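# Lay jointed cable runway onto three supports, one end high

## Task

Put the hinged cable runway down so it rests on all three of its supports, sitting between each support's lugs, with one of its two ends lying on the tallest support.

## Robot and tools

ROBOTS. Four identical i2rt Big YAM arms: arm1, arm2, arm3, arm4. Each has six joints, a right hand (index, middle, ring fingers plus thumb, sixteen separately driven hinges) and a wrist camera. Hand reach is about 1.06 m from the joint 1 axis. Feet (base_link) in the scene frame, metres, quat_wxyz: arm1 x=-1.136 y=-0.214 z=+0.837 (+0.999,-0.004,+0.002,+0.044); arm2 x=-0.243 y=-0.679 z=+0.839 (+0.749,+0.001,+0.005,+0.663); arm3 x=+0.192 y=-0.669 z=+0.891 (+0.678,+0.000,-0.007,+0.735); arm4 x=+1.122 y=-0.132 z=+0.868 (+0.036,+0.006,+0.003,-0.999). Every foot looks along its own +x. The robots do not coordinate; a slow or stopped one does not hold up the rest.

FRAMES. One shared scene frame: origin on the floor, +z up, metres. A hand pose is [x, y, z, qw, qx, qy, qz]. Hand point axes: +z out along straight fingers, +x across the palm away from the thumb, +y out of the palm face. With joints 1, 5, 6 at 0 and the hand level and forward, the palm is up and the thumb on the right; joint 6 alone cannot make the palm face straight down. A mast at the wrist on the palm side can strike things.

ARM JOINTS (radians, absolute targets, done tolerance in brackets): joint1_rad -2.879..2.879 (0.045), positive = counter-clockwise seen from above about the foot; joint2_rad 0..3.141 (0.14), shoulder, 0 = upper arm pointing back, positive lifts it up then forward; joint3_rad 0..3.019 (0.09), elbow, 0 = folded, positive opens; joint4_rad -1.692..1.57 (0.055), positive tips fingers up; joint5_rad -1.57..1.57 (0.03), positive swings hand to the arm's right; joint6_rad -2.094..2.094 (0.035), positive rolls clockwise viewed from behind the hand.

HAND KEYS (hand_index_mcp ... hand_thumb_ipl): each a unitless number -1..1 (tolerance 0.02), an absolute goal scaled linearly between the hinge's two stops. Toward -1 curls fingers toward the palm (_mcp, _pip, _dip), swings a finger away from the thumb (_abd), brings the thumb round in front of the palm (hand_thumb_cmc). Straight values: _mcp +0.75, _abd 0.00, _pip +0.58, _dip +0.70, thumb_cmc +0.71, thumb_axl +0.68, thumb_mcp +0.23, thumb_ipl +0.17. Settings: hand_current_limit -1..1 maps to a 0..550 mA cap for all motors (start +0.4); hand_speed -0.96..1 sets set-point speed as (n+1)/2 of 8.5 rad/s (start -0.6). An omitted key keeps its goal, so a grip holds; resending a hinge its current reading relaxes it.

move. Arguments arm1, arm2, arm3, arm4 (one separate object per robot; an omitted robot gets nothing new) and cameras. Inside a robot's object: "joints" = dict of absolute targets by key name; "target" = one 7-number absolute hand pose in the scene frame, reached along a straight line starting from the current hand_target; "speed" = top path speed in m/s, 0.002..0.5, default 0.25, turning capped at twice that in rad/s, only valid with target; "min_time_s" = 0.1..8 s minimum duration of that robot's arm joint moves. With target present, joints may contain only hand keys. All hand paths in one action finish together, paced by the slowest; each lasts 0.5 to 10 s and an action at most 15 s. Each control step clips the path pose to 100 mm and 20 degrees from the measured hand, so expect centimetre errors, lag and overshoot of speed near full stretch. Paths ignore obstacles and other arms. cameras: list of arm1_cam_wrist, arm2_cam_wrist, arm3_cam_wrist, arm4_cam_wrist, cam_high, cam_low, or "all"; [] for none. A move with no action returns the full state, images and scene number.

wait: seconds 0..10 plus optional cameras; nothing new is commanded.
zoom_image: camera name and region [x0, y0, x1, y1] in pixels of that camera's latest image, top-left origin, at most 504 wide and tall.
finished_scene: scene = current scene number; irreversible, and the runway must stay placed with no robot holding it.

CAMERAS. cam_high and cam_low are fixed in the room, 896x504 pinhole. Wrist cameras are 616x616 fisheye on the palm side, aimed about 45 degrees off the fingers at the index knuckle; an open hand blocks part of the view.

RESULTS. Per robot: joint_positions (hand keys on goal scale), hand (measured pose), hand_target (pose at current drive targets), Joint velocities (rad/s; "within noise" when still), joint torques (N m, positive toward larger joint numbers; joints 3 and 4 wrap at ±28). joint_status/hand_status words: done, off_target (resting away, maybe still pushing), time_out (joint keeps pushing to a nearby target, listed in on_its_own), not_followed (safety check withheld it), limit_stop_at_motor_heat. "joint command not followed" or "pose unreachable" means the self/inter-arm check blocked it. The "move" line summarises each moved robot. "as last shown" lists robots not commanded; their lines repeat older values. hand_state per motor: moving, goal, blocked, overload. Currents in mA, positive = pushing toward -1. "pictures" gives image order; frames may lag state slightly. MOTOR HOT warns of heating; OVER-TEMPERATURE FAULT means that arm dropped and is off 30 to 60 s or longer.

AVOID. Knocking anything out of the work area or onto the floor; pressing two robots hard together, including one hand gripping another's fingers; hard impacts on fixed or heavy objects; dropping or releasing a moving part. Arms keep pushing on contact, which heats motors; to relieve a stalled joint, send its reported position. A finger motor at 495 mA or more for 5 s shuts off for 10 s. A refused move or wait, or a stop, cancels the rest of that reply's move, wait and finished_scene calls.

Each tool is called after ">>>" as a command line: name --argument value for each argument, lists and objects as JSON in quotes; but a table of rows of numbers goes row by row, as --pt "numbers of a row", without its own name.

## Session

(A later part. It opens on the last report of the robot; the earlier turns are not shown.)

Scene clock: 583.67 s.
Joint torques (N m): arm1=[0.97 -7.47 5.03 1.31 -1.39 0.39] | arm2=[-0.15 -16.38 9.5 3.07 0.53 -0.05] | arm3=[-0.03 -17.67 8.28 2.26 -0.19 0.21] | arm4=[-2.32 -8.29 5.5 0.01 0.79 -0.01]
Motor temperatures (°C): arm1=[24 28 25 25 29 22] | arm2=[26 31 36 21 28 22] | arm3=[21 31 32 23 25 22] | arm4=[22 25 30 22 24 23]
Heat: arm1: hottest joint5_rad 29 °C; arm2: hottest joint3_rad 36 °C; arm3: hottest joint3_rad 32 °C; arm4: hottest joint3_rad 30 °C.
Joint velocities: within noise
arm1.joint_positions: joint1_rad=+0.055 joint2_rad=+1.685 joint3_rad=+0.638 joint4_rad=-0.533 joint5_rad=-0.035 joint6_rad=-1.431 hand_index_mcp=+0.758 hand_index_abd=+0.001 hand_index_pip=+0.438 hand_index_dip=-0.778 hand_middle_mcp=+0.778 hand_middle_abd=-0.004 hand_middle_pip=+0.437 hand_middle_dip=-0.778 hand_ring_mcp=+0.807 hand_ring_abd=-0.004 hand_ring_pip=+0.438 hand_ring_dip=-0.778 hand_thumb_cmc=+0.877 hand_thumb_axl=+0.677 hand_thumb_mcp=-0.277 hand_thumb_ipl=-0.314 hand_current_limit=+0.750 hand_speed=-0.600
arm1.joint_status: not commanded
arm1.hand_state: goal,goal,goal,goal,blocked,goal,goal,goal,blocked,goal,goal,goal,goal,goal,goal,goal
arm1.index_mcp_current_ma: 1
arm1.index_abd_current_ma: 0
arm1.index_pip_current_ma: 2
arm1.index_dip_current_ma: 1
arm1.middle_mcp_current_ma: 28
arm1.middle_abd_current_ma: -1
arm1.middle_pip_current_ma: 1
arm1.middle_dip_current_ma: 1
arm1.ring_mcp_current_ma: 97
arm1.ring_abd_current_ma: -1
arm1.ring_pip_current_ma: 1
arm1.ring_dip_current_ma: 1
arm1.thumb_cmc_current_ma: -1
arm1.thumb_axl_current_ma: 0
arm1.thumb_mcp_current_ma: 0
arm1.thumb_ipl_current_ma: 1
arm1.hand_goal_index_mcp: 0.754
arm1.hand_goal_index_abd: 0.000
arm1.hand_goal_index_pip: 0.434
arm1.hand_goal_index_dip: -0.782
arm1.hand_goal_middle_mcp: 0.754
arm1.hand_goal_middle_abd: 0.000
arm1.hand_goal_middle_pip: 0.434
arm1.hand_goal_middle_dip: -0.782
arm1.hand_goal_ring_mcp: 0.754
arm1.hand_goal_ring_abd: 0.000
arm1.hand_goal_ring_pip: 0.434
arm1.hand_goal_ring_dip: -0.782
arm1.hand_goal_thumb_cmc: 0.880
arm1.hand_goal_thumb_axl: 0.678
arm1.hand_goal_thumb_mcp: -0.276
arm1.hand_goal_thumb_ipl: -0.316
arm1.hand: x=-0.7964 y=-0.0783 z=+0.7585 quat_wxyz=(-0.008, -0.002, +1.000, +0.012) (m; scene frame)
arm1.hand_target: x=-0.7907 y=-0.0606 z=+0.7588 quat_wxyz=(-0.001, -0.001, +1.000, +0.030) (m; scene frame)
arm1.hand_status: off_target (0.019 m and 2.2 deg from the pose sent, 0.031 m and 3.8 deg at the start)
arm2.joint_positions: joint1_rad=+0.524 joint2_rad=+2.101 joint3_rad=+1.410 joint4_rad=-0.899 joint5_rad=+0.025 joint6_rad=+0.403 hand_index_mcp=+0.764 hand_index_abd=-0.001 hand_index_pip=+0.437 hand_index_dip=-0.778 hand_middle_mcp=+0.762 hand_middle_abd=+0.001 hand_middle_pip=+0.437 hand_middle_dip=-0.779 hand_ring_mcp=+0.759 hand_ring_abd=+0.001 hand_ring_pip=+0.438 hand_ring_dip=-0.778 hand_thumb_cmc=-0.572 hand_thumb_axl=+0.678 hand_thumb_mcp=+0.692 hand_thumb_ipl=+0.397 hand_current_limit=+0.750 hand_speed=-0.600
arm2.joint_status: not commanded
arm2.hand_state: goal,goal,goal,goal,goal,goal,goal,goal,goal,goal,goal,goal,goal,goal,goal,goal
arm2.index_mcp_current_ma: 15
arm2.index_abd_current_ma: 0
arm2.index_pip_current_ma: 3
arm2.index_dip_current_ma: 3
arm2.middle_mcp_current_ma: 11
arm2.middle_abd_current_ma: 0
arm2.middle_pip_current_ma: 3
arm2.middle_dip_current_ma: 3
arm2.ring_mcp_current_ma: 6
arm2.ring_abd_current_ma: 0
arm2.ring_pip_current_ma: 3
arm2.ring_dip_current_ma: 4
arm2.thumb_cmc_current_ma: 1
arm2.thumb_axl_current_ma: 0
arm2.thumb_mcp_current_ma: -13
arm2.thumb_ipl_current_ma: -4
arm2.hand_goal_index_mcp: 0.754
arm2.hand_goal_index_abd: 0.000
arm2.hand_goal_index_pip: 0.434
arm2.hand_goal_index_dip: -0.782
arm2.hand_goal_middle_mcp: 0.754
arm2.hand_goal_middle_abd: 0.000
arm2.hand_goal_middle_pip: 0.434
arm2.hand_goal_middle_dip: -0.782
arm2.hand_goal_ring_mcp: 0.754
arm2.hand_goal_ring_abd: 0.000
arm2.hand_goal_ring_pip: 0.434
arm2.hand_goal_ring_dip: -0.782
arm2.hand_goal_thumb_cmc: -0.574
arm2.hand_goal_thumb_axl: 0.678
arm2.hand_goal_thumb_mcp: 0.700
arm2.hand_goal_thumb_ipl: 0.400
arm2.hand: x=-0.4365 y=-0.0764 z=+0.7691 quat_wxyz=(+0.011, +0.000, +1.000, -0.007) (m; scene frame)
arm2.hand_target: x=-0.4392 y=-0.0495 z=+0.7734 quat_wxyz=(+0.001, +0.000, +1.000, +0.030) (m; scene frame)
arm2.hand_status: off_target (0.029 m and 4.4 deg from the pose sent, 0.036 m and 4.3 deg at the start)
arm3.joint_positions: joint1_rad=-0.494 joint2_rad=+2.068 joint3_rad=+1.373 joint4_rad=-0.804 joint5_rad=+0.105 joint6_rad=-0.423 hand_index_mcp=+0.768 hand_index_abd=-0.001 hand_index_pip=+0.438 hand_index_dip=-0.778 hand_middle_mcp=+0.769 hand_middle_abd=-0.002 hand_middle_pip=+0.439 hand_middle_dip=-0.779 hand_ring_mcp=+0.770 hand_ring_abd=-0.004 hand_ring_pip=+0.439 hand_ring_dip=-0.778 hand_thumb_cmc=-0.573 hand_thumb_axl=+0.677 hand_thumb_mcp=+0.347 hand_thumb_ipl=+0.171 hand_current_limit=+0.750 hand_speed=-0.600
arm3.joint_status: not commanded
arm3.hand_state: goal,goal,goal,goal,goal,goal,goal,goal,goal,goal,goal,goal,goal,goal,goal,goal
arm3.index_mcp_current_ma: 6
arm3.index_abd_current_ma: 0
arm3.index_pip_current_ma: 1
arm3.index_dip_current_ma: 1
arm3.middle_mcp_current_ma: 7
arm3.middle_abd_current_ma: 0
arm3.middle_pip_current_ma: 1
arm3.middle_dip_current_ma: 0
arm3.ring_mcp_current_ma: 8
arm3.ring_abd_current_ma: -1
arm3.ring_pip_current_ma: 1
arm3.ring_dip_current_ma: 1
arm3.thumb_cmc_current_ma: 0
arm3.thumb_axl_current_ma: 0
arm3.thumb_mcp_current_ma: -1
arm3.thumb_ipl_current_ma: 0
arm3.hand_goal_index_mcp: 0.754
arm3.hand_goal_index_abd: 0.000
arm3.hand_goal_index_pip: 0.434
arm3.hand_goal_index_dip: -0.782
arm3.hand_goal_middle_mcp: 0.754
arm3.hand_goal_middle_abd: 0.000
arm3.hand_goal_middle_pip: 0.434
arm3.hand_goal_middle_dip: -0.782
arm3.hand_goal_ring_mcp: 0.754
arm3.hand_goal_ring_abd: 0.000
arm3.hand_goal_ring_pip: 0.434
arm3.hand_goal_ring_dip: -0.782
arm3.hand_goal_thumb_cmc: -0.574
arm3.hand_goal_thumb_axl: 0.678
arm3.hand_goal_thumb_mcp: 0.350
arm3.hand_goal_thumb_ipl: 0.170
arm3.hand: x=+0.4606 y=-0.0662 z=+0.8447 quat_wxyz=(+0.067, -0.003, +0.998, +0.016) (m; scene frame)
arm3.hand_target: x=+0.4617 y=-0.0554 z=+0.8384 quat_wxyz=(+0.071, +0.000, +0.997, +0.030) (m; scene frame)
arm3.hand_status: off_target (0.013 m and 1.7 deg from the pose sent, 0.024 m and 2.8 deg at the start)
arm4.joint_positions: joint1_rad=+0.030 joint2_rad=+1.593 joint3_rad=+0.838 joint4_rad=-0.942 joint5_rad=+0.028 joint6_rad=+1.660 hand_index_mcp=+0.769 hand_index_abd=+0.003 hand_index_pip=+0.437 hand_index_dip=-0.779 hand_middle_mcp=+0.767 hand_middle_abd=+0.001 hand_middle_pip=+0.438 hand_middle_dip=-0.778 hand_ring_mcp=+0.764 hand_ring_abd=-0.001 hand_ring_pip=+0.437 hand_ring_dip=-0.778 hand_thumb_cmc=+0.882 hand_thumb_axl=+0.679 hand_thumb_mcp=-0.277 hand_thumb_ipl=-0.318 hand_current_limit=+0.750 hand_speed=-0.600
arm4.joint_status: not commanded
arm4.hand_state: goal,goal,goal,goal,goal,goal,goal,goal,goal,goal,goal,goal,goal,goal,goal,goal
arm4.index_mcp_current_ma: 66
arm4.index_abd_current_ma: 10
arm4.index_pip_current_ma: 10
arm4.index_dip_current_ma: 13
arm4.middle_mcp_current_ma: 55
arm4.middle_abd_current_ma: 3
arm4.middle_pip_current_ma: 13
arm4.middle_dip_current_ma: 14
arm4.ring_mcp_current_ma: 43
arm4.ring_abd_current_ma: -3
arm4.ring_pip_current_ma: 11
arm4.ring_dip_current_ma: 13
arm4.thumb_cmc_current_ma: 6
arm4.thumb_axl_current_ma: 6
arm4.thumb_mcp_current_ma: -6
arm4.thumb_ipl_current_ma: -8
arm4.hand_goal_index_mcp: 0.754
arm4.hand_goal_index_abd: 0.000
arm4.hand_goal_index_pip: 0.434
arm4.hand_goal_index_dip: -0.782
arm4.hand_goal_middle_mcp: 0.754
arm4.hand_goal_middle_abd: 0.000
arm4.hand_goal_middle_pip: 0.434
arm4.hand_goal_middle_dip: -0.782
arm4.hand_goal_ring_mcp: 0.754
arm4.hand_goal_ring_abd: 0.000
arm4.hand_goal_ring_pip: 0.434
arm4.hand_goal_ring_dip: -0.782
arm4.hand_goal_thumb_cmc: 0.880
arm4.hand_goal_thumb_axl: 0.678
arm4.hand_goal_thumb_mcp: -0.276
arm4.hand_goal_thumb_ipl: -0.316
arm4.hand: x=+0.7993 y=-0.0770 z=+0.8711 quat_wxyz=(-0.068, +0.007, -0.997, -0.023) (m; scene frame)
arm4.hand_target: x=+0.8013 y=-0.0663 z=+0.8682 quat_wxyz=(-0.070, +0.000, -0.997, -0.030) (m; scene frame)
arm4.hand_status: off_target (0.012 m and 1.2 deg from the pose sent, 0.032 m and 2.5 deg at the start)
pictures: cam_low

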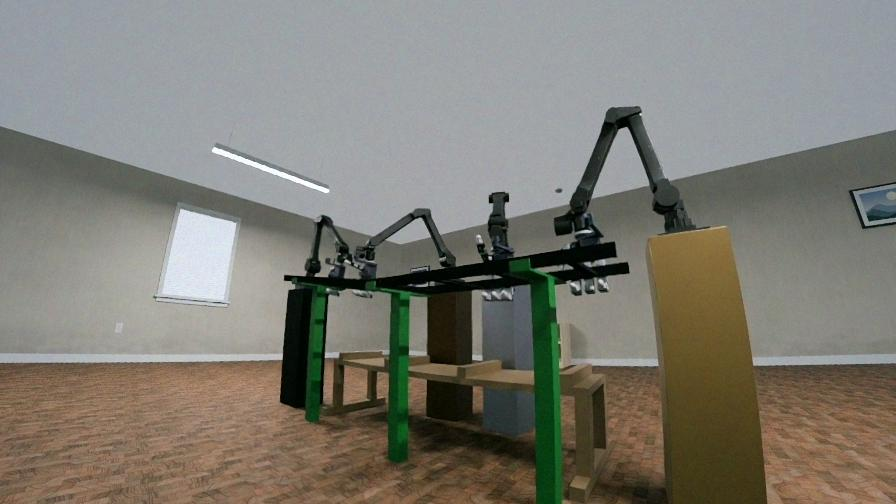

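>>> move --arm1 '{"target": [-0.796, -0.085, 0.735, 0, 0, 1, 0.03], "speed": 0.05}' --arm2 '{"target": [-0.438, -0.085, 0.735, 0, 0, 0.9987, 0.03], "speed": 0.05}' --arm3 '{"target": [0.461, -0.080, 0.800, 0.071, 0, 0.9965, 0.03], "speed": 0.05}' --arm4 '{"target": [0.801, -0.087, 0.845, 0.07, 0, 0.9975, 0.03], "speed": 0.05}' --cameras '["cam_low"]'

Scene clock: 586.00 s.
Joint torques (N m): arm1=[-2.61 -4.42 4.05 0.98 -0.52 0.02] | arm2=[1.32 -16.5 6.54 1.09 0.23 0.13] | arm3=[-0.97 -16.73 6.08 1.32 -0.2 0.07] | arm4=[0.79 -9.05 5.26 -0.03 0.2 0.18]
Motor temperatures (°C): arm1=[24 28 25 25 29 22] | arm2=[26 31 36 21 28 22] | arm3=[21 31 32 23 25 22] | arm4=[22 25 30 21 24 23]
Heat: arm1: hottest joint5_rad 29 °C; arm2: hottest joint3_rad 36 °C; arm3: hottest joint3_rad 32 °C; arm4: hottest joint3_rad 30 °C.
move: arm1 off_target; arm2 done; arm3 off_target; arm4 done
Joint velocities: within noise
arm1.joint_positions: joint1_rad=+0.031 joint2_rad=+1.703 joint3_rad=+0.616 joint4_rad=-0.434 joint5_rad=-0.057 joint6_rad=-1.460 hand_index_mcp=+0.757 hand_index_abd=+0.001 hand_index_pip=+0.438 hand_index_dip=-0.778 hand_middle_mcp=+0.761 hand_middle_abd=-0.004 hand_middle_pip=+0.437 hand_middle_dip=-0.778 hand_ring_mcp=+0.777 hand_ring_abd=-0.004 hand_ring_pip=+0.438 hand_ring_dip=-0.778 hand_thumb_cmc=+0.882 hand_thumb_axl=+0.682 hand_thumb_mcp=-0.295 hand_thumb_ipl=-0.369 hand_current_limit=+0.750 hand_speed=-0.600
arm1.joint_status: not commanded
arm1.hand_state: goal,goal,goal,goal,goal,goal,goal,goal,blocked,goal,goal,goal,goal,goal,goal,blocked
arm1.index_mcp_current_ma: 1
arm1.index_abd_current_ma: 0
arm1.index_pip_current_ma: 2
arm1.index_dip_current_ma: 1
arm1.middle_mcp_current_ma: 4
arm1.middle_abd_current_ma: -1
arm1.middle_pip_current_ma: 1
arm1.middle_dip_current_ma: 1
arm1.ring_mcp_current_ma: 25
arm1.ring_abd_current_ma: -1
arm1.ring_pip_current_ma: 1
arm1.ring_dip_current_ma: 1
arm1.thumb_cmc_current_ma: 1
arm1.thumb_axl_current_ma: 2
arm1.thumb_mcp_current_ma: -27
arm1.thumb_ipl_current_ma: -140
arm1.hand_goal_index_mcp: 0.754
arm1.hand_goal_index_abd: 0.000
arm1.hand_goal_index_pip: 0.434
arm1.hand_goal_index_dip: -0.782
arm1.hand_goal_middle_mcp: 0.754
arm1.hand_goal_middle_abd: 0.000
arm1.hand_goal_middle_pip: 0.434
arm1.hand_goal_middle_dip: -0.782
arm1.hand_goal_ring_mcp: 0.754
arm1.hand_goal_ring_abd: 0.000
arm1.hand_goal_ring_pip: 0.434
arm1.hand_goal_ring_dip: -0.782
arm1.hand_goal_thumb_cmc: 0.880
arm1.hand_goal_thumb_axl: 0.678
arm1.hand_goal_thumb_mcp: -0.276
arm1.hand_goal_thumb_ipl: -0.316
arm1.hand: x=-0.7891 y=-0.0816 z=+0.7529 quat_wxyz=(+0.020, -0.005, +0.999, +0.027) (m; scene frame)
arm1.hand_target: x=-0.7968 y=-0.0850 z=+0.7362 quat_wxyz=(+0.000, +0.000, +1.000, +0.030) (m; scene frame)
arm1.hand_status: off_target (0.019 m and 2.3 deg from the pose sent, 0.024 m and 2.3 deg at the start)
arm2.joint_positions: joint1_rad=+0.528 joint2_rad=+2.111 joint3_rad=+1.310 joint4_rad=-0.713 joint5_rad=+0.032 joint6_rad=+0.403 hand_index_mcp=+0.756 hand_index_abd=-0.001 hand_index_pip=+0.437 hand_index_dip=-0.778 hand_middle_mcp=+0.756 hand_middle_abd=+0.001 hand_middle_pip=+0.437 hand_middle_dip=-0.779 hand_ring_mcp=+0.756 hand_ring_abd=+0.001 hand_ring_pip=+0.438 hand_ring_dip=-0.778 hand_thumb_cmc=-0.573 hand_thumb_axl=+0.678 hand_thumb_mcp=+0.692 hand_thumb_ipl=+0.397 hand_current_limit=+0.750 hand_speed=-0.600
arm2.joint_status: not commanded
arm2.hand_state: goal,goal,goal,goal,goal,goal,goal,goal,goal,goal,goal,goal,goal,goal,goal,goal
arm2.index_mcp_current_ma: 2
arm2.index_abd_current_ma: 0
arm2.index_pip_current_ma: 3
arm2.index_dip_current_ma: 3
arm2.middle_mcp_current_ma: 2
arm2.middle_abd_current_ma: 0
arm2.middle_pip_current_ma: 3
arm2.middle_dip_current_ma: 3
arm2.ring_mcp_current_ma: 2
arm2.ring_abd_current_ma: 0
arm2.ring_pip_current_ma: 3
arm2.ring_dip_current_ma: 4
arm2.thumb_cmc_current_ma: 1
arm2.thumb_axl_current_ma: 0
arm2.thumb_mcp_current_ma: -13
arm2.thumb_ipl_current_ma: -4
arm2.hand_goal_index_mcp: 0.754
arm2.hand_goal_index_abd: 0.000
arm2.hand_goal_index_pip: 0.434
arm2.hand_goal_index_dip: -0.782
arm2.hand_goal_middle_mcp: 0.754
arm2.hand_goal_middle_abd: 0.000
arm2.hand_goal_middle_pip: 0.434
arm2.hand_goal_middle_dip: -0.782
arm2.hand_goal_ring_mcp: 0.754
arm2.hand_goal_ring_abd: 0.000
arm2.hand_goal_ring_pip: 0.434
arm2.hand_goal_ring_dip: -0.782
arm2.hand_goal_thumb_cmc: -0.574
arm2.hand_goal_thumb_axl: 0.678
arm2.hand_goal_thumb_mcp: 0.700
arm2.hand_goal_thumb_ipl: 0.400
arm2.hand: x=-0.4353 y=-0.0835 z=+0.7417 quat_wxyz=(-0.001, -0.002, +1.000, +0.029) (m; scene frame)
arm2.hand_target: x=-0.4378 y=-0.0852 z=+0.7350 quat_wxyz=(+0.000, +0.000, +1.000, +0.030) (m; scene frame)
arm2.hand_status: done (0.007 m and 0.2 deg from the pose sent, 0.035 m and 4.4 deg at the start)
arm3.joint_positions: joint1_rad=-0.497 joint2_rad=+2.088 joint3_rad=+1.298 joint4_rad=-0.662 joint5_rad=+0.103 joint6_rad=-0.423 hand_index_mcp=+0.757 hand_index_abd=-0.001 hand_index_pip=+0.437 hand_index_dip=-0.778 hand_middle_mcp=+0.757 hand_middle_abd=-0.002 hand_middle_pip=+0.437 hand_middle_dip=-0.779 hand_ring_mcp=+0.756 hand_ring_abd=-0.004 hand_ring_pip=+0.438 hand_ring_dip=-0.778 hand_thumb_cmc=-0.573 hand_thumb_axl=+0.677 hand_thumb_mcp=+0.347 hand_thumb_ipl=+0.171 hand_current_limit=+0.750 hand_speed=-0.600
arm3.joint_status: not commanded
arm3.hand_state: goal,goal,goal,goal,goal,goal,goal,goal,goal,goal,goal,goal,goal,goal,goal,goal
arm3.index_mcp_current_ma: 0
arm3.index_abd_current_ma: 0
arm3.index_pip_current_ma: 0
arm3.index_dip_current_ma: 1
arm3.middle_mcp_current_ma: 0
arm3.middle_abd_current_ma: 0
arm3.middle_pip_current_ma: 0
arm3.middle_dip_current_ma: 0
arm3.ring_mcp_current_ma: 0
arm3.ring_abd_current_ma: -1
arm3.ring_pip_current_ma: 0
arm3.ring_dip_current_ma: 0
arm3.thumb_cmc_current_ma: 0
arm3.thumb_axl_current_ma: 0
arm3.thumb_mcp_current_ma: -1
arm3.thumb_ipl_current_ma: 0
arm3.hand_goal_index_mcp: 0.754
arm3.hand_goal_index_abd: 0.000
arm3.hand_goal_index_pip: 0.434
arm3.hand_goal_index_dip: -0.782
arm3.hand_goal_middle_mcp: 0.754
arm3.hand_goal_middle_abd: 0.000
arm3.hand_goal_middle_pip: 0.434
arm3.hand_goal_middle_dip: -0.782
arm3.hand_goal_ring_mcp: 0.754
arm3.hand_goal_ring_abd: 0.000
arm3.hand_goal_ring_pip: 0.434
arm3.hand_goal_ring_dip: -0.782
arm3.hand_goal_thumb_cmc: -0.574
arm3.hand_goal_thumb_axl: 0.678
arm3.hand_goal_thumb_mcp: 0.350
arm3.hand_goal_thumb_ipl: 0.170
arm3.hand: x=+0.4597 y=-0.0729 z=+0.8186 quat_wxyz=(+0.077, -0.001, +0.996, +0.039) (m; scene frame)
arm3.hand_target: x=+0.4607 y=-0.0805 z=+0.8005 quat_wxyz=(+0.071, +0.000, +0.997, +0.030) (m; scene frame)
arm3.hand_status: off_target (0.020 m and 1.2 deg from the pose sent, 0.047 m and 1.7 deg at the start)
arm4.joint_positions: joint1_rad=+0.051 joint2_rad=+1.654 joint3_rad=+0.825 joint4_rad=-0.877 joint5_rad=+0.035 joint6_rad=+1.694 hand_index_mcp=+0.756 hand_index_abd=+0.002 hand_index_pip=+0.437 hand_index_dip=-0.779 hand_middle_mcp=+0.756 hand_middle_abd=+0.001 hand_middle_pip=+0.438 hand_middle_dip=-0.778 hand_ring_mcp=+0.756 hand_ring_abd=-0.001 hand_ring_pip=+0.437 hand_ring_dip=-0.778 hand_thumb_cmc=+0.882 hand_thumb_axl=+0.679 hand_thumb_mcp=-0.277 hand_thumb_ipl=-0.318 hand_current_limit=+0.750 hand_speed=-0.600
arm4.joint_status: not commanded
arm4.hand_state: goal,goal,goal,goal,goal,goal,goal,goal,goal,goal,goal,goal,goal,goal,goal,goal
arm4.index_mcp_current_ma: 8
arm4.index_abd_current_ma: 7
arm4.index_pip_current_ma: 10
arm4.index_dip_current_ma: 13
arm4.middle_mcp_current_ma: 9
arm4.middle_abd_current_ma: 3
arm4.middle_pip_current_ma: 13
arm4.middle_dip_current_ma: 14
arm4.ring_mcp_current_ma: 8
arm4.ring_abd_current_ma: -3
arm4.ring_pip_current_ma: 11
arm4.ring_dip_current_ma: 13
arm4.thumb_cmc_current_ma: 6
arm4.thumb_axl_current_ma: 6
arm4.thumb_mcp_current_ma: -6
arm4.thumb_ipl_current_ma: -8
arm4.hand_goal_index_mcp: 0.754
arm4.hand_goal_index_abd: 0.000
arm4.hand_goal_index_pip: 0.434
arm4.hand_goal_index_dip: -0.782
arm4.hand_goal_middle_mcp: 0.754
arm4.hand_goal_middle_abd: 0.000
arm4.hand_goal_middle_pip: 0.434
arm4.hand_goal_middle_dip: -0.782
arm4.hand_goal_ring_mcp: 0.754
arm4.hand_goal_ring_abd: 0.000
arm4.hand_goal_ring_pip: 0.434
arm4.hand_goal_ring_dip: -0.782
arm4.hand_goal_thumb_cmc: 0.880
arm4.hand_goal_thumb_axl: 0.678
arm4.hand_goal_thumb_mcp: -0.276
arm4.hand_goal_thumb_ipl: -0.316
arm4.hand: x=+0.8003 y=-0.0834 z=+0.8475 quat_wxyz=(-0.071, +0.001, -0.997, -0.028) (m; scene frame)
arm4.hand_target: x=+0.8010 y=-0.0869 z=+0.8450 quat_wxyz=(-0.070, +0.000, -0.997, -0.030) (m; scene frame)
arm4.hand_status: done (0.004 m and 0.2 deg from the pose sent, 0.028 m and 1.2 deg at the start)
pictures: cam_low

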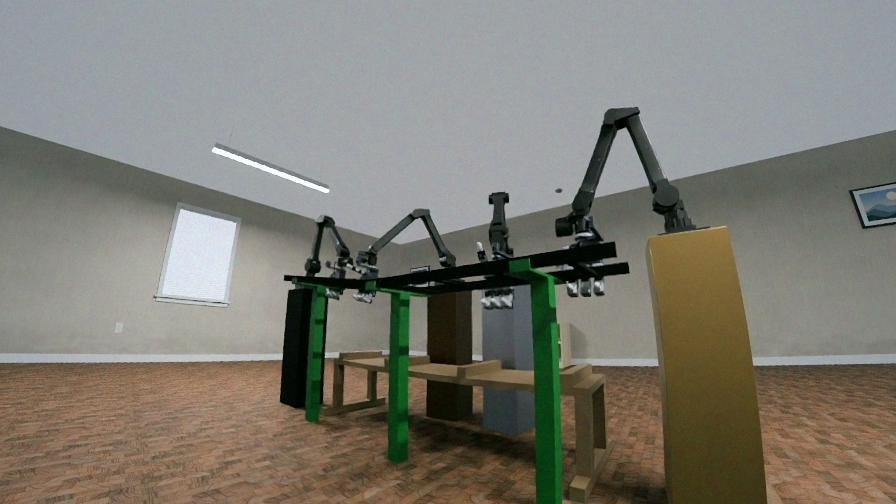

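>>> move --arm1 '{"target": [-0.796, -0.090, 0.728, 0, 0, 1, 0.03], "speed": 0.05, "joints": {"hand_thumb_mcp": 0.23, "hand_thumb_ipl": 0.17}}' --arm2 '{"target": [-0.438, -0.092, 0.730, 0, 0, 0.9987, 0.03], "speed": 0.05}' --arm3 '{"target": [0.461, -0.092, 0.785, 0.071, 0, 0.9965, 0.03], "speed": 0.05}' --arm4 '{"target": [0.801, -0.095, 0.843, 0.07, 0, 0.9975, 0.03], "speed": 0.05}' --cameras '["arm3_cam_wrist"]'

Scene clock: 587.57 s.
Joint torques (N m): arm1=[-2.96 -8.18 3.85 0.61 -0.22 -0.13] | arm2=[1.32 -16.32 6.37 1.05 0.24 0.17] | arm3=[-0.97 -16.85 5.85 1.32 -0.2 0.02] | arm4=[0.62 -8.94 5.29 -0.12 0.08 0.16]
Motor temperatures (°C): arm1=[24 28 25 25 29 22] | arm2=[26 31 36 21 27 22] | arm3=[21 31 32 23 25 22] | arm4=[22 25 30 21 24 23]
Heat: arm1: hottest joint5_rad 29 °C; arm2: hottest joint3_rad 36 °C; arm3: hottest joint3_rad 32 °C; arm4: hottest joint3_rad 30 °C.
move: arm1 done; arm2 done; arm3 off_target; arm4 done
Joint velocities: within noise
arm1.joint_positions: joint1_rad=+0.020 joint2_rad=+1.774 joint3_rad=+0.611 joint4_rad=-0.402 joint5_rad=-0.063 joint6_rad=-1.462 hand_index_mcp=+0.757 hand_index_abd=+0.001 hand_index_pip=+0.438 hand_index_dip=-0.778 hand_middle_mcp=+0.756 hand_middle_abd=-0.003 hand_middle_pip=+0.437 hand_middle_dip=-0.778 hand_ring_mcp=+0.757 hand_ring_abd=-0.004 hand_ring_pip=+0.438 hand_ring_dip=-0.778 hand_thumb_cmc=+0.883 hand_thumb_axl=+0.680 hand_thumb_mcp=+0.218 hand_thumb_ipl=+0.166 hand_current_limit=+0.750 hand_speed=-0.600
arm1.joint_status: all done
arm1.hand_state: goal,goal,goal,goal,goal,goal,goal,goal,goal,goal,goal,goal,goal,goal,goal,goal
arm1.index_mcp_current_ma: 1
arm1.index_abd_current_ma: 0
arm1.index_pip_current_ma: 2
arm1.index_dip_current_ma: 1
arm1.middle_mcp_current_ma: 1
arm1.middle_abd_current_ma: -1
arm1.middle_pip_current_ma: 1
arm1.middle_dip_current_ma: 1
arm1.ring_mcp_current_ma: 1
arm1.ring_abd_current_ma: -1
arm1.ring_pip_current_ma: 1
arm1.ring_dip_current_ma: 1
arm1.thumb_cmc_current_ma: 1
arm1.thumb_axl_current_ma: 1
arm1.thumb_mcp_current_ma: -13
arm1.thumb_ipl_current_ma: -3
arm1.hand_goal_index_mcp: 0.754
arm1.hand_goal_index_abd: 0.000
arm1.hand_goal_index_pip: 0.434
arm1.hand_goal_index_dip: -0.782
arm1.hand_goal_middle_mcp: 0.754
arm1.hand_goal_middle_abd: 0.000
arm1.hand_goal_middle_pip: 0.434
arm1.hand_goal_middle_dip: -0.782
arm1.hand_goal_ring_mcp: 0.754
arm1.hand_goal_ring_abd: 0.000
arm1.hand_goal_ring_pip: 0.434
arm1.hand_goal_ring_dip: -0.782
arm1.hand_goal_thumb_cmc: 0.880
arm1.hand_goal_thumb_axl: 0.678
arm1.hand_goal_thumb_mcp: 0.230
arm1.hand_goal_thumb_ipl: 0.170
arm1.hand: x=-0.7990 y=-0.0855 z=+0.7301 quat_wxyz=(-0.002, +0.001, +1.000, +0.028) (m; scene frame)
arm1.hand_target: x=-0.7960 y=-0.0900 z=+0.7281 quat_wxyz=(+0.000, +0.000, +1.000, +0.030) (m; scene frame)
arm1.hand_status: done (0.006 m and 0.4 deg from the pose sent, 0.027 m and 2.3 deg at the start)
arm2.joint_positions: joint1_rad=+0.533 joint2_rad=+2.111 joint3_rad=+1.288 joint4_rad=-0.692 joint5_rad=+0.032 joint6_rad=+0.405 hand_index_mcp=+0.756 hand_index_abd=-0.001 hand_index_pip=+0.437 hand_index_dip=-0.778 hand_middle_mcp=+0.756 hand_middle_abd=+0.001 hand_middle_pip=+0.437 hand_middle_dip=-0.779 hand_ring_mcp=+0.756 hand_ring_abd=+0.001 hand_ring_pip=+0.438 hand_ring_dip=-0.778 hand_thumb_cmc=-0.573 hand_thumb_axl=+0.678 hand_thumb_mcp=+0.692 hand_thumb_ipl=+0.397 hand_current_limit=+0.750 hand_speed=-0.600
arm2.joint_status: not commanded
arm2.hand_state: goal,goal,goal,goal,goal,goal,goal,goal,goal,goal,goal,goal,goal,goal,goal,goal
arm2.index_mcp_current_ma: 2
arm2.index_abd_current_ma: 0
arm2.index_pip_current_ma: 3
arm2.index_dip_current_ma: 3
arm2.middle_mcp_current_ma: 2
arm2.middle_abd_current_ma: 0
arm2.middle_pip_current_ma: 3
arm2.middle_dip_current_ma: 3
arm2.ring_mcp_current_ma: 2
arm2.ring_abd_current_ma: 0
arm2.ring_pip_current_ma: 3
arm2.ring_dip_current_ma: 4
arm2.thumb_cmc_current_ma: 1
arm2.thumb_axl_current_ma: 0
arm2.thumb_mcp_current_ma: -13
arm2.thumb_ipl_current_ma: -4
arm2.hand_goal_index_mcp: 0.754
arm2.hand_goal_index_abd: 0.000
arm2.hand_goal_index_pip: 0.434
arm2.hand_goal_index_dip: -0.782
arm2.hand_goal_middle_mcp: 0.754
arm2.hand_goal_middle_abd: 0.000
arm2.hand_goal_middle_pip: 0.434
arm2.hand_goal_middle_dip: -0.782
arm2.hand_goal_ring_mcp: 0.754
arm2.hand_goal_ring_abd: 0.000
arm2.hand_goal_ring_pip: 0.434
arm2.hand_goal_ring_dip: -0.782
arm2.hand_goal_thumb_cmc: -0.574
arm2.hand_goal_thumb_axl: 0.678
arm2.hand_goal_thumb_mcp: 0.700
arm2.hand_goal_thumb_ipl: 0.400
arm2.hand: x=-0.4354 y=-0.0902 z=+0.7360 quat_wxyz=(-0.001, -0.003, +1.000, +0.029) (m; scene frame)
arm2.hand_target: x=-0.4379 y=-0.0921 z=+0.7300 quat_wxyz=(+0.000, +0.000, +1.000, +0.030) (m; scene frame)
arm2.hand_status: done (0.007 m and 0.4 deg from the pose sent, 0.015 m and 0.2 deg at the start)
arm3.joint_positions: joint1_rad=-0.506 joint2_rad=+2.099 joint3_rad=+1.259 joint4_rad=-0.612 joint5_rad=+0.103 joint6_rad=-0.427 hand_index_mcp=+0.756 hand_index_abd=-0.001 hand_index_pip=+0.437 hand_index_dip=-0.778 hand_middle_mcp=+0.756 hand_middle_abd=-0.002 hand_middle_pip=+0.437 hand_middle_dip=-0.779 hand_ring_mcp=+0.756 hand_ring_abd=-0.004 hand_ring_pip=+0.438 hand_ring_dip=-0.778 hand_thumb_cmc=-0.573 hand_thumb_axl=+0.677 hand_thumb_mcp=+0.347 hand_thumb_ipl=+0.171 hand_current_limit=+0.750 hand_speed=-0.600
arm3.joint_status: not commanded
arm3.hand_state: goal,goal,goal,goal,goal,goal,goal,goal,goal,goal,goal,goal,goal,goal,goal,goal
arm3.index_mcp_current_ma: 0
arm3.index_abd_current_ma: 0
arm3.index_pip_current_ma: 0
arm3.index_dip_current_ma: 1
arm3.middle_mcp_current_ma: 0
arm3.middle_abd_current_ma: 0
arm3.middle_pip_current_ma: 0
arm3.middle_dip_current_ma: 0
arm3.ring_mcp_current_ma: 0
arm3.ring_abd_current_ma: 0
arm3.ring_pip_current_ma: 0
arm3.ring_dip_current_ma: 0
arm3.thumb_cmc_current_ma: 0
arm3.thumb_axl_current_ma: 0
arm3.thumb_mcp_current_ma: -1
arm3.thumb_ipl_current_ma: 0
arm3.hand_goal_index_mcp: 0.754
arm3.hand_goal_index_abd: 0.000
arm3.hand_goal_index_pip: 0.434
arm3.hand_goal_index_dip: -0.782
arm3.hand_goal_middle_mcp: 0.754
arm3.hand_goal_middle_abd: 0.000
arm3.hand_goal_middle_pip: 0.434
arm3.hand_goal_middle_dip: -0.782
arm3.hand_goal_ring_mcp: 0.754
arm3.hand_goal_ring_abd: 0.000
arm3.hand_goal_ring_pip: 0.434
arm3.hand_goal_ring_dip: -0.782
arm3.hand_goal_thumb_cmc: -0.574
arm3.hand_goal_thumb_axl: 0.678
arm3.hand_goal_thumb_mcp: 0.350
arm3.hand_goal_thumb_ipl: 0.170
arm3.hand: x=+0.4605 y=-0.0849 z=+0.8027 quat_wxyz=(+0.076, +0.002, +0.996, +0.038) (m; scene frame)
arm3.hand_target: x=+0.4608 y=-0.0925 z=+0.7854 quat_wxyz=(+0.071, +0.000, +0.997, +0.030) (m; scene frame)
arm3.hand_status: off_target (0.019 m and 1.2 deg from the pose sent, 0.039 m and 1.2 deg at the start)
arm4.joint_positions: joint1_rad=+0.073 joint2_rad=+1.661 joint3_rad=+0.825 joint4_rad=-0.872 joint5_rad=+0.035 joint6_rad=+1.715 hand_index_mcp=+0.756 hand_index_abd=+0.002 hand_index_pip=+0.437 hand_index_dip=-0.779 hand_middle_mcp=+0.756 hand_middle_abd=+0.001 hand_middle_pip=+0.438 hand_middle_dip=-0.778 hand_ring_mcp=+0.756 hand_ring_abd=-0.001 hand_ring_pip=+0.437 hand_ring_dip=-0.778 hand_thumb_cmc=+0.882 hand_thumb_axl=+0.679 hand_thumb_mcp=-0.277 hand_thumb_ipl=-0.318 hand_current_limit=+0.750 hand_speed=-0.600
arm4.joint_status: not commanded
arm4.hand_state: goal,goal,goal,goal,goal,goal,goal,goal,goal,goal,goal,goal,goal,goal,goal,goal
arm4.index_mcp_current_ma: 8
arm4.index_abd_current_ma: 7
arm4.index_pip_current_ma: 10
arm4.index_dip_current_ma: 12
arm4.middle_mcp_current_ma: 8
arm4.middle_abd_current_ma: 3
arm4.middle_pip_current_ma: 13
arm4.middle_dip_current_ma: 14
arm4.ring_mcp_current_ma: 8
arm4.ring_abd_current_ma: -3
arm4.ring_pip_current_ma: 11
arm4.ring_dip_current_ma: 13
arm4.thumb_cmc_current_ma: 6
arm4.thumb_axl_current_ma: 6
arm4.thumb_mcp_current_ma: -6
arm4.thumb_ipl_current_ma: -8
arm4.hand_goal_index_mcp: 0.754
arm4.hand_goal_index_abd: 0.000
arm4.hand_goal_index_pip: 0.434
arm4.hand_goal_index_dip: -0.782
arm4.hand_goal_middle_mcp: 0.754
arm4.hand_goal_middle_abd: 0.000
arm4.hand_goal_middle_pip: 0.434
arm4.hand_goal_middle_dip: -0.782
arm4.hand_goal_ring_mcp: 0.754
arm4.hand_goal_ring_abd: 0.000
arm4.hand_goal_ring_pip: 0.434
arm4.hand_goal_ring_dip: -0.782
arm4.hand_goal_thumb_cmc: 0.880
arm4.hand_goal_thumb_axl: 0.678
arm4.hand_goal_thumb_mcp: -0.276
arm4.hand_goal_thumb_ipl: -0.316
arm4.hand: x=+0.8010 y=-0.0910 z=+0.8454 quat_wxyz=(-0.071, +0.001, -0.997, -0.030) (m; scene frame)
arm4.hand_target: x=+0.8011 y=-0.0949 z=+0.8430 quat_wxyz=(-0.070, +0.000, -0.997, -0.030) (m; scene frame)
arm4.hand_status: done (0.005 m and 0.2 deg from the pose sent, 0.012 m and 0.2 deg at the start)
pictures: arm3_cam_wrist
camera_calibration:
arm3_cam_wrist: T_world_to_cam=[[0.781941, 0.601371, 0.164075, -0.405784], [0.319678, -0.612833, 0.722663, -0.823091], [0.535139, -0.512629, -0.671445, 0.37789], [0, 0, 0, 1]] pos_world=[0.3782, -0.0666735, 0.915129]

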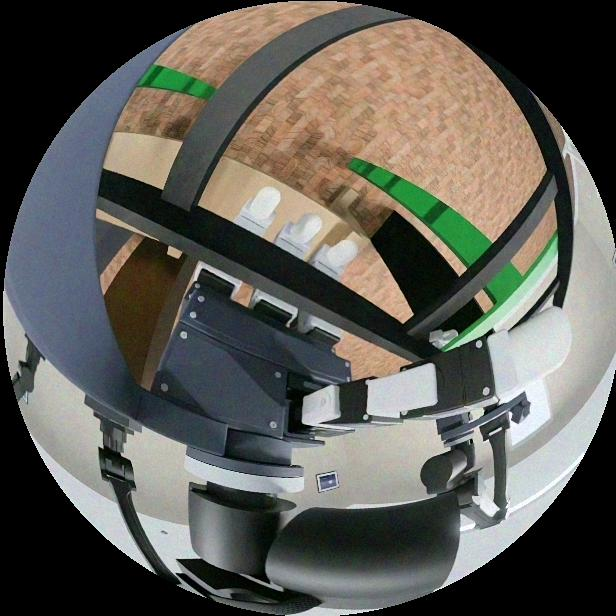

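>>> move --arm1 '{"target": [-0.798, -0.210, 0.728, 0, 0, 1, 0.03], "speed": 0.1}' --arm2 '{"target": [-0.436, -0.210, 0.728, 0, 0, 0.9987, 0.03], "speed": 0.1}' --arm3 '{"target": [0.461, -0.210, 0.780, 0.071, 0, 0.9965, 0.03], "speed": 0.1}' --arm4 '{"target": [0.805, -0.210, 0.840, 0.07, 0, 0.9975, 0.03], "speed": 0.1}' --cameras '["cam_low", "cam_high"]'

Scene clock: 589.93 s.
Joint torques (N m): arm1=[-2.73 -8.29 5.38 -0.21 -0.17 -0.11] | arm2=[1.2 -15.09 4.72 0.95 0.27 0.18] | arm3=[-0.85 -16.44 4.14 1.22 -0.24 0.04] | arm4=[0.5 -9.23 8.42 -0.87 0.01 0.15]
Motor temperatures (°C): arm1=[24 28 25 25 29 22] | arm2=[26 31 36 21 27 22] | arm3=[21 31 31 23 25 22] | arm4=[22 25 30 21 24 23]
Heat: arm1: hottest joint5_rad 29 °C; arm2: hottest joint3_rad 36 °C; arm3: hottest joint2_rad 31 °C; arm4: hottest joint3_rad 30 °C.
move: arm1 done; arm2 done; arm3 done; arm4 off_target
Joint velocities: within noise
arm1.joint_positions: joint1_rad=-0.356 joint2_rad=+1.794 joint3_rad=+0.626 joint4_rad=-0.420 joint5_rad=-0.064 joint6_rad=-1.835 hand_index_mcp=+0.756 hand_index_abd=+0.001 hand_index_pip=+0.438 hand_index_dip=-0.778 hand_middle_mcp=+0.756 hand_middle_abd=-0.003 hand_middle_pip=+0.437 hand_middle_dip=-0.778 hand_ring_mcp=+0.757 hand_ring_abd=-0.004 hand_ring_pip=+0.438 hand_ring_dip=-0.778 hand_thumb_cmc=+0.883 hand_thumb_axl=+0.680 hand_thumb_mcp=+0.218 hand_thumb_ipl=+0.166 hand_current_limit=+0.750 hand_speed=-0.600
arm1.joint_status: not commanded
arm1.hand_state: goal,goal,goal,goal,goal,goal,goal,goal,goal,goal,goal,goal,goal,goal,goal,goal
arm1.index_mcp_current_ma: 1
arm1.index_abd_current_ma: 0
arm1.index_pip_current_ma: 2
arm1.index_dip_current_ma: 1
arm1.middle_mcp_current_ma: 1
arm1.middle_abd_current_ma: -1
arm1.middle_pip_current_ma: 1
arm1.middle_dip_current_ma: 1
arm1.ring_mcp_current_ma: 1
arm1.ring_abd_current_ma: -1
arm1.ring_pip_current_ma: 1
arm1.ring_dip_current_ma: 1
arm1.thumb_cmc_current_ma: 1
arm1.thumb_axl_current_ma: 1
arm1.thumb_mcp_current_ma: -13
arm1.thumb_ipl_current_ma: -3
arm1.hand_goal_index_mcp: 0.754
arm1.hand_goal_index_abd: 0.000
arm1.hand_goal_index_pip: 0.434
arm1.hand_goal_index_dip: -0.782
arm1.hand_goal_middle_mcp: 0.754
arm1.hand_goal_middle_abd: 0.000
arm1.hand_goal_middle_pip: 0.434
arm1.hand_goal_middle_dip: -0.782
arm1.hand_goal_ring_mcp: 0.754
arm1.hand_goal_ring_abd: 0.000
arm1.hand_goal_ring_pip: 0.434
arm1.hand_goal_ring_dip: -0.782
arm1.hand_goal_thumb_cmc: 0.880
arm1.hand_goal_thumb_axl: 0.678
arm1.hand_goal_thumb_mcp: 0.230
arm1.hand_goal_thumb_ipl: 0.170
arm1.hand: x=-0.8045 y=-0.2040 z=+0.7280 quat_wxyz=(-0.002, +0.002, +1.000, +0.029) (m; scene frame)
arm1.hand_target: x=-0.7982 y=-0.2100 z=+0.7280 quat_wxyz=(+0.000, +0.000, +1.000, +0.030) (m; scene frame)
arm1.hand_status: done (0.009 m and 0.3 deg from the pose sent, 0.124 m and 0.4 deg at the start)
arm2.joint_positions: joint1_rad=+0.642 joint2_rad=+1.970 joint3_rad=+0.943 joint4_rad=-0.516 joint5_rad=+0.038 joint6_rad=+0.511 hand_index_mcp=+0.756 hand_index_abd=-0.001 hand_index_pip=+0.437 hand_index_dip=-0.779 hand_middle_mcp=+0.756 hand_middle_abd=+0.001 hand_middle_pip=+0.437 hand_middle_dip=-0.779 hand_ring_mcp=+0.756 hand_ring_abd=+0.001 hand_ring_pip=+0.438 hand_ring_dip=-0.778 hand_thumb_cmc=-0.573 hand_thumb_axl=+0.678 hand_thumb_mcp=+0.692 hand_thumb_ipl=+0.397 hand_current_limit=+0.750 hand_speed=-0.600
arm2.joint_status: not commanded
arm2.hand_state: goal,goal,goal,goal,goal,goal,goal,goal,goal,goal,goal,goal,goal,goal,goal,goal
arm2.index_mcp_current_ma: 1
arm2.index_abd_current_ma: 0
arm2.index_pip_current_ma: 3
arm2.index_dip_current_ma: 3
arm2.middle_mcp_current_ma: 1
arm2.middle_abd_current_ma: 0
arm2.middle_pip_current_ma: 3
arm2.middle_dip_current_ma: 3
arm2.ring_mcp_current_ma: 1
arm2.ring_abd_current_ma: 0
arm2.ring_pip_current_ma: 3
arm2.ring_dip_current_ma: 4
arm2.thumb_cmc_current_ma: 1
arm2.thumb_axl_current_ma: 0
arm2.thumb_mcp_current_ma: -13
arm2.thumb_ipl_current_ma: -4
arm2.hand_goal_index_mcp: 0.754
arm2.hand_goal_index_abd: 0.000
arm2.hand_goal_index_pip: 0.434
arm2.hand_goal_index_dip: -0.782
arm2.hand_goal_middle_mcp: 0.754
arm2.hand_goal_middle_abd: 0.000
arm2.hand_goal_middle_pip: 0.434
arm2.hand_goal_middle_dip: -0.782
arm2.hand_goal_ring_mcp: 0.754
arm2.hand_goal_ring_abd: 0.000
arm2.hand_goal_ring_pip: 0.434
arm2.hand_goal_ring_dip: -0.782
arm2.hand_goal_thumb_cmc: -0.574
arm2.hand_goal_thumb_axl: 0.678
arm2.hand_goal_thumb_mcp: 0.700
arm2.hand_goal_thumb_ipl: 0.400
arm2.hand: x=-0.4325 y=-0.2135 z=+0.7204 quat_wxyz=(+0.006, -0.005, +1.000, +0.018) (m; scene frame)
arm2.hand_target: x=-0.4360 y=-0.2100 z=+0.7279 quat_wxyz=(+0.000, +0.000, +1.000, +0.030) (m; scene frame)
arm2.hand_status: done (0.009 m and 1.6 deg from the pose sent, 0.120 m and 0.4 deg at the start)
arm3.joint_positions: joint1_rad=-0.623 joint2_rad=+1.983 joint3_rad=+0.922 joint4_rad=-0.416 joint5_rad=+0.090 joint6_rad=-0.543 hand_index_mcp=+0.756 hand_index_abd=-0.001 hand_index_pip=+0.437 hand_index_dip=-0.778 hand_middle_mcp=+0.756 hand_middle_abd=-0.002 hand_middle_pip=+0.437 hand_middle_dip=-0.779 hand_ring_mcp=+0.756 hand_ring_abd=-0.004 hand_ring_pip=+0.437 hand_ring_dip=-0.778 hand_thumb_cmc=-0.573 hand_thumb_axl=+0.677 hand_thumb_mcp=+0.347 hand_thumb_ipl=+0.171 hand_current_limit=+0.750 hand_speed=-0.600
arm3.joint_status: not commanded
arm3.hand_state: goal,goal,goal,goal,goal,goal,goal,goal,goal,goal,goal,goal,goal,goal,goal,goal
arm3.index_mcp_current_ma: 0
arm3.index_abd_current_ma: 0
arm3.index_pip_current_ma: 0
arm3.index_dip_current_ma: 1
arm3.middle_mcp_current_ma: 0
arm3.middle_abd_current_ma: 0
arm3.middle_pip_current_ma: 0
arm3.middle_dip_current_ma: 0
arm3.ring_mcp_current_ma: 0
arm3.ring_abd_current_ma: 0
arm3.ring_pip_current_ma: 0
arm3.ring_dip_current_ma: 0
arm3.thumb_cmc_current_ma: 0
arm3.thumb_axl_current_ma: 0
arm3.thumb_mcp_current_ma: -1
arm3.thumb_ipl_current_ma: 0
arm3.hand_goal_index_mcp: 0.754
arm3.hand_goal_index_abd: 0.000
arm3.hand_goal_index_pip: 0.434
arm3.hand_goal_index_dip: -0.782
arm3.hand_goal_middle_mcp: 0.754
arm3.hand_goal_middle_abd: 0.000
arm3.hand_goal_middle_pip: 0.434
arm3.hand_goal_middle_dip: -0.782
arm3.hand_goal_ring_mcp: 0.754
arm3.hand_goal_ring_abd: 0.000
arm3.hand_goal_ring_pip: 0.434
arm3.hand_goal_ring_dip: -0.782
arm3.hand_goal_thumb_cmc: -0.574
arm3.hand_goal_thumb_axl: 0.678
arm3.hand_goal_thumb_mcp: 0.350
arm3.hand_goal_thumb_ipl: 0.170
arm3.hand: x=+0.4589 y=-0.2101 z=+0.7752 quat_wxyz=(+0.068, +0.002, +0.997, +0.022) (m; scene frame)
arm3.hand_target: x=+0.4609 y=-0.2100 z=+0.7800 quat_wxyz=(+0.071, +0.000, +0.997, +0.030) (m; scene frame)
arm3.hand_status: done (0.005 m and 1.0 deg from the pose sent, 0.127 m and 1.2 deg at the start)
arm4.joint_positions: joint1_rad=+0.366 joint2_rad=+1.727 joint3_rad=+0.874 joint4_rad=-0.878 joint5_rad=-0.005 joint6_rad=+2.002 hand_index_mcp=+0.756 hand_index_abd=+0.002 hand_index_pip=+0.437 hand_index_dip=-0.779 hand_middle_mcp=+0.756 hand_middle_abd=+0.001 hand_middle_pip=+0.438 hand_middle_dip=-0.778 hand_ring_mcp=+0.756 hand_ring_abd=-0.001 hand_ring_pip=+0.437 hand_ring_dip=-0.778 hand_thumb_cmc=+0.882 hand_thumb_axl=+0.679 hand_thumb_mcp=-0.277 hand_thumb_ipl=-0.318 hand_current_limit=+0.750 hand_speed=-0.600
arm4.joint_status: not commanded
arm4.hand_state: goal,goal,goal,goal,goal,goal,goal,goal,goal,goal,goal,goal,goal,goal,goal,goal
arm4.index_mcp_current_ma: 6
arm4.index_abd_current_ma: 7
arm4.index_pip_current_ma: 10
arm4.index_dip_current_ma: 12
arm4.middle_mcp_current_ma: 7
arm4.middle_abd_current_ma: 3
arm4.middle_pip_current_ma: 13
arm4.middle_dip_current_ma: 14
arm4.ring_mcp_current_ma: 6
arm4.ring_abd_current_ma: -3
arm4.ring_pip_current_ma: 11
arm4.ring_dip_current_ma: 13
arm4.thumb_cmc_current_ma: 6
arm4.thumb_axl_current_ma: 6
arm4.thumb_mcp_current_ma: -6
arm4.thumb_ipl_current_ma: -8
arm4.hand_goal_index_mcp: 0.754
arm4.hand_goal_index_abd: 0.000
arm4.hand_goal_index_pip: 0.434
arm4.hand_goal_index_dip: -0.782
arm4.hand_goal_middle_mcp: 0.754
arm4.hand_goal_middle_abd: 0.000
arm4.hand_goal_middle_pip: 0.434
arm4.hand_goal_middle_dip: -0.782
arm4.hand_goal_ring_mcp: 0.754
arm4.hand_goal_ring_abd: 0.000
arm4.hand_goal_ring_pip: 0.434
arm4.hand_goal_ring_dip: -0.782
arm4.hand_goal_thumb_cmc: 0.880
arm4.hand_goal_thumb_axl: 0.678
arm4.hand_goal_thumb_mcp: -0.276
arm4.hand_goal_thumb_ipl: -0.316
arm4.hand: x=+0.8186 y=-0.2002 z=+0.8348 quat_wxyz=(-0.080, +0.003, -0.996, -0.034) (m; scene frame)
arm4.hand_target: x=+0.8054 y=-0.2099 z=+0.8401 quat_wxyz=(-0.070, +0.000, -0.997, -0.030) (m; scene frame)
arm4.hand_status: off_target (0.018 m and 1.3 deg from the pose sent, 0.119 m and 0.2 deg at the start)
pictures: cam_high, cam_low

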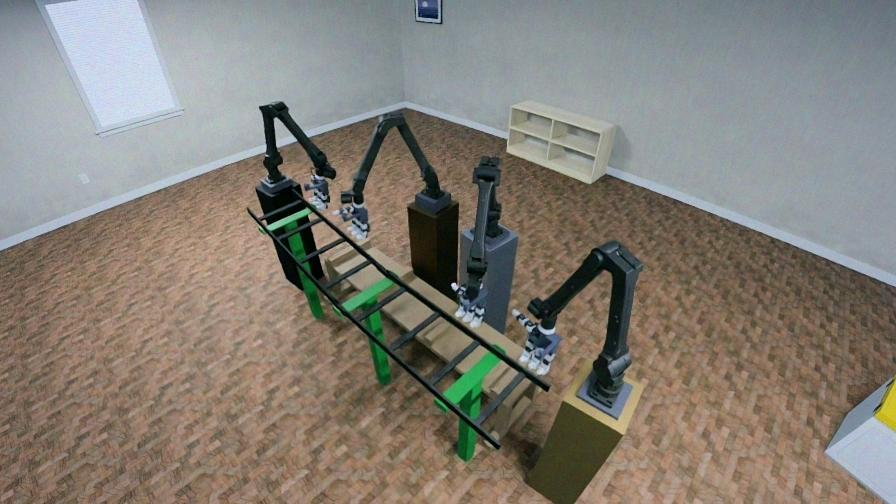

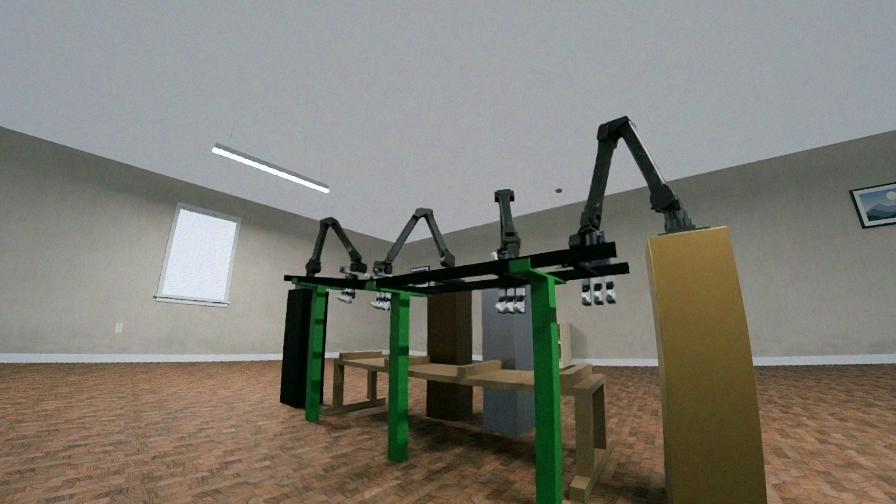

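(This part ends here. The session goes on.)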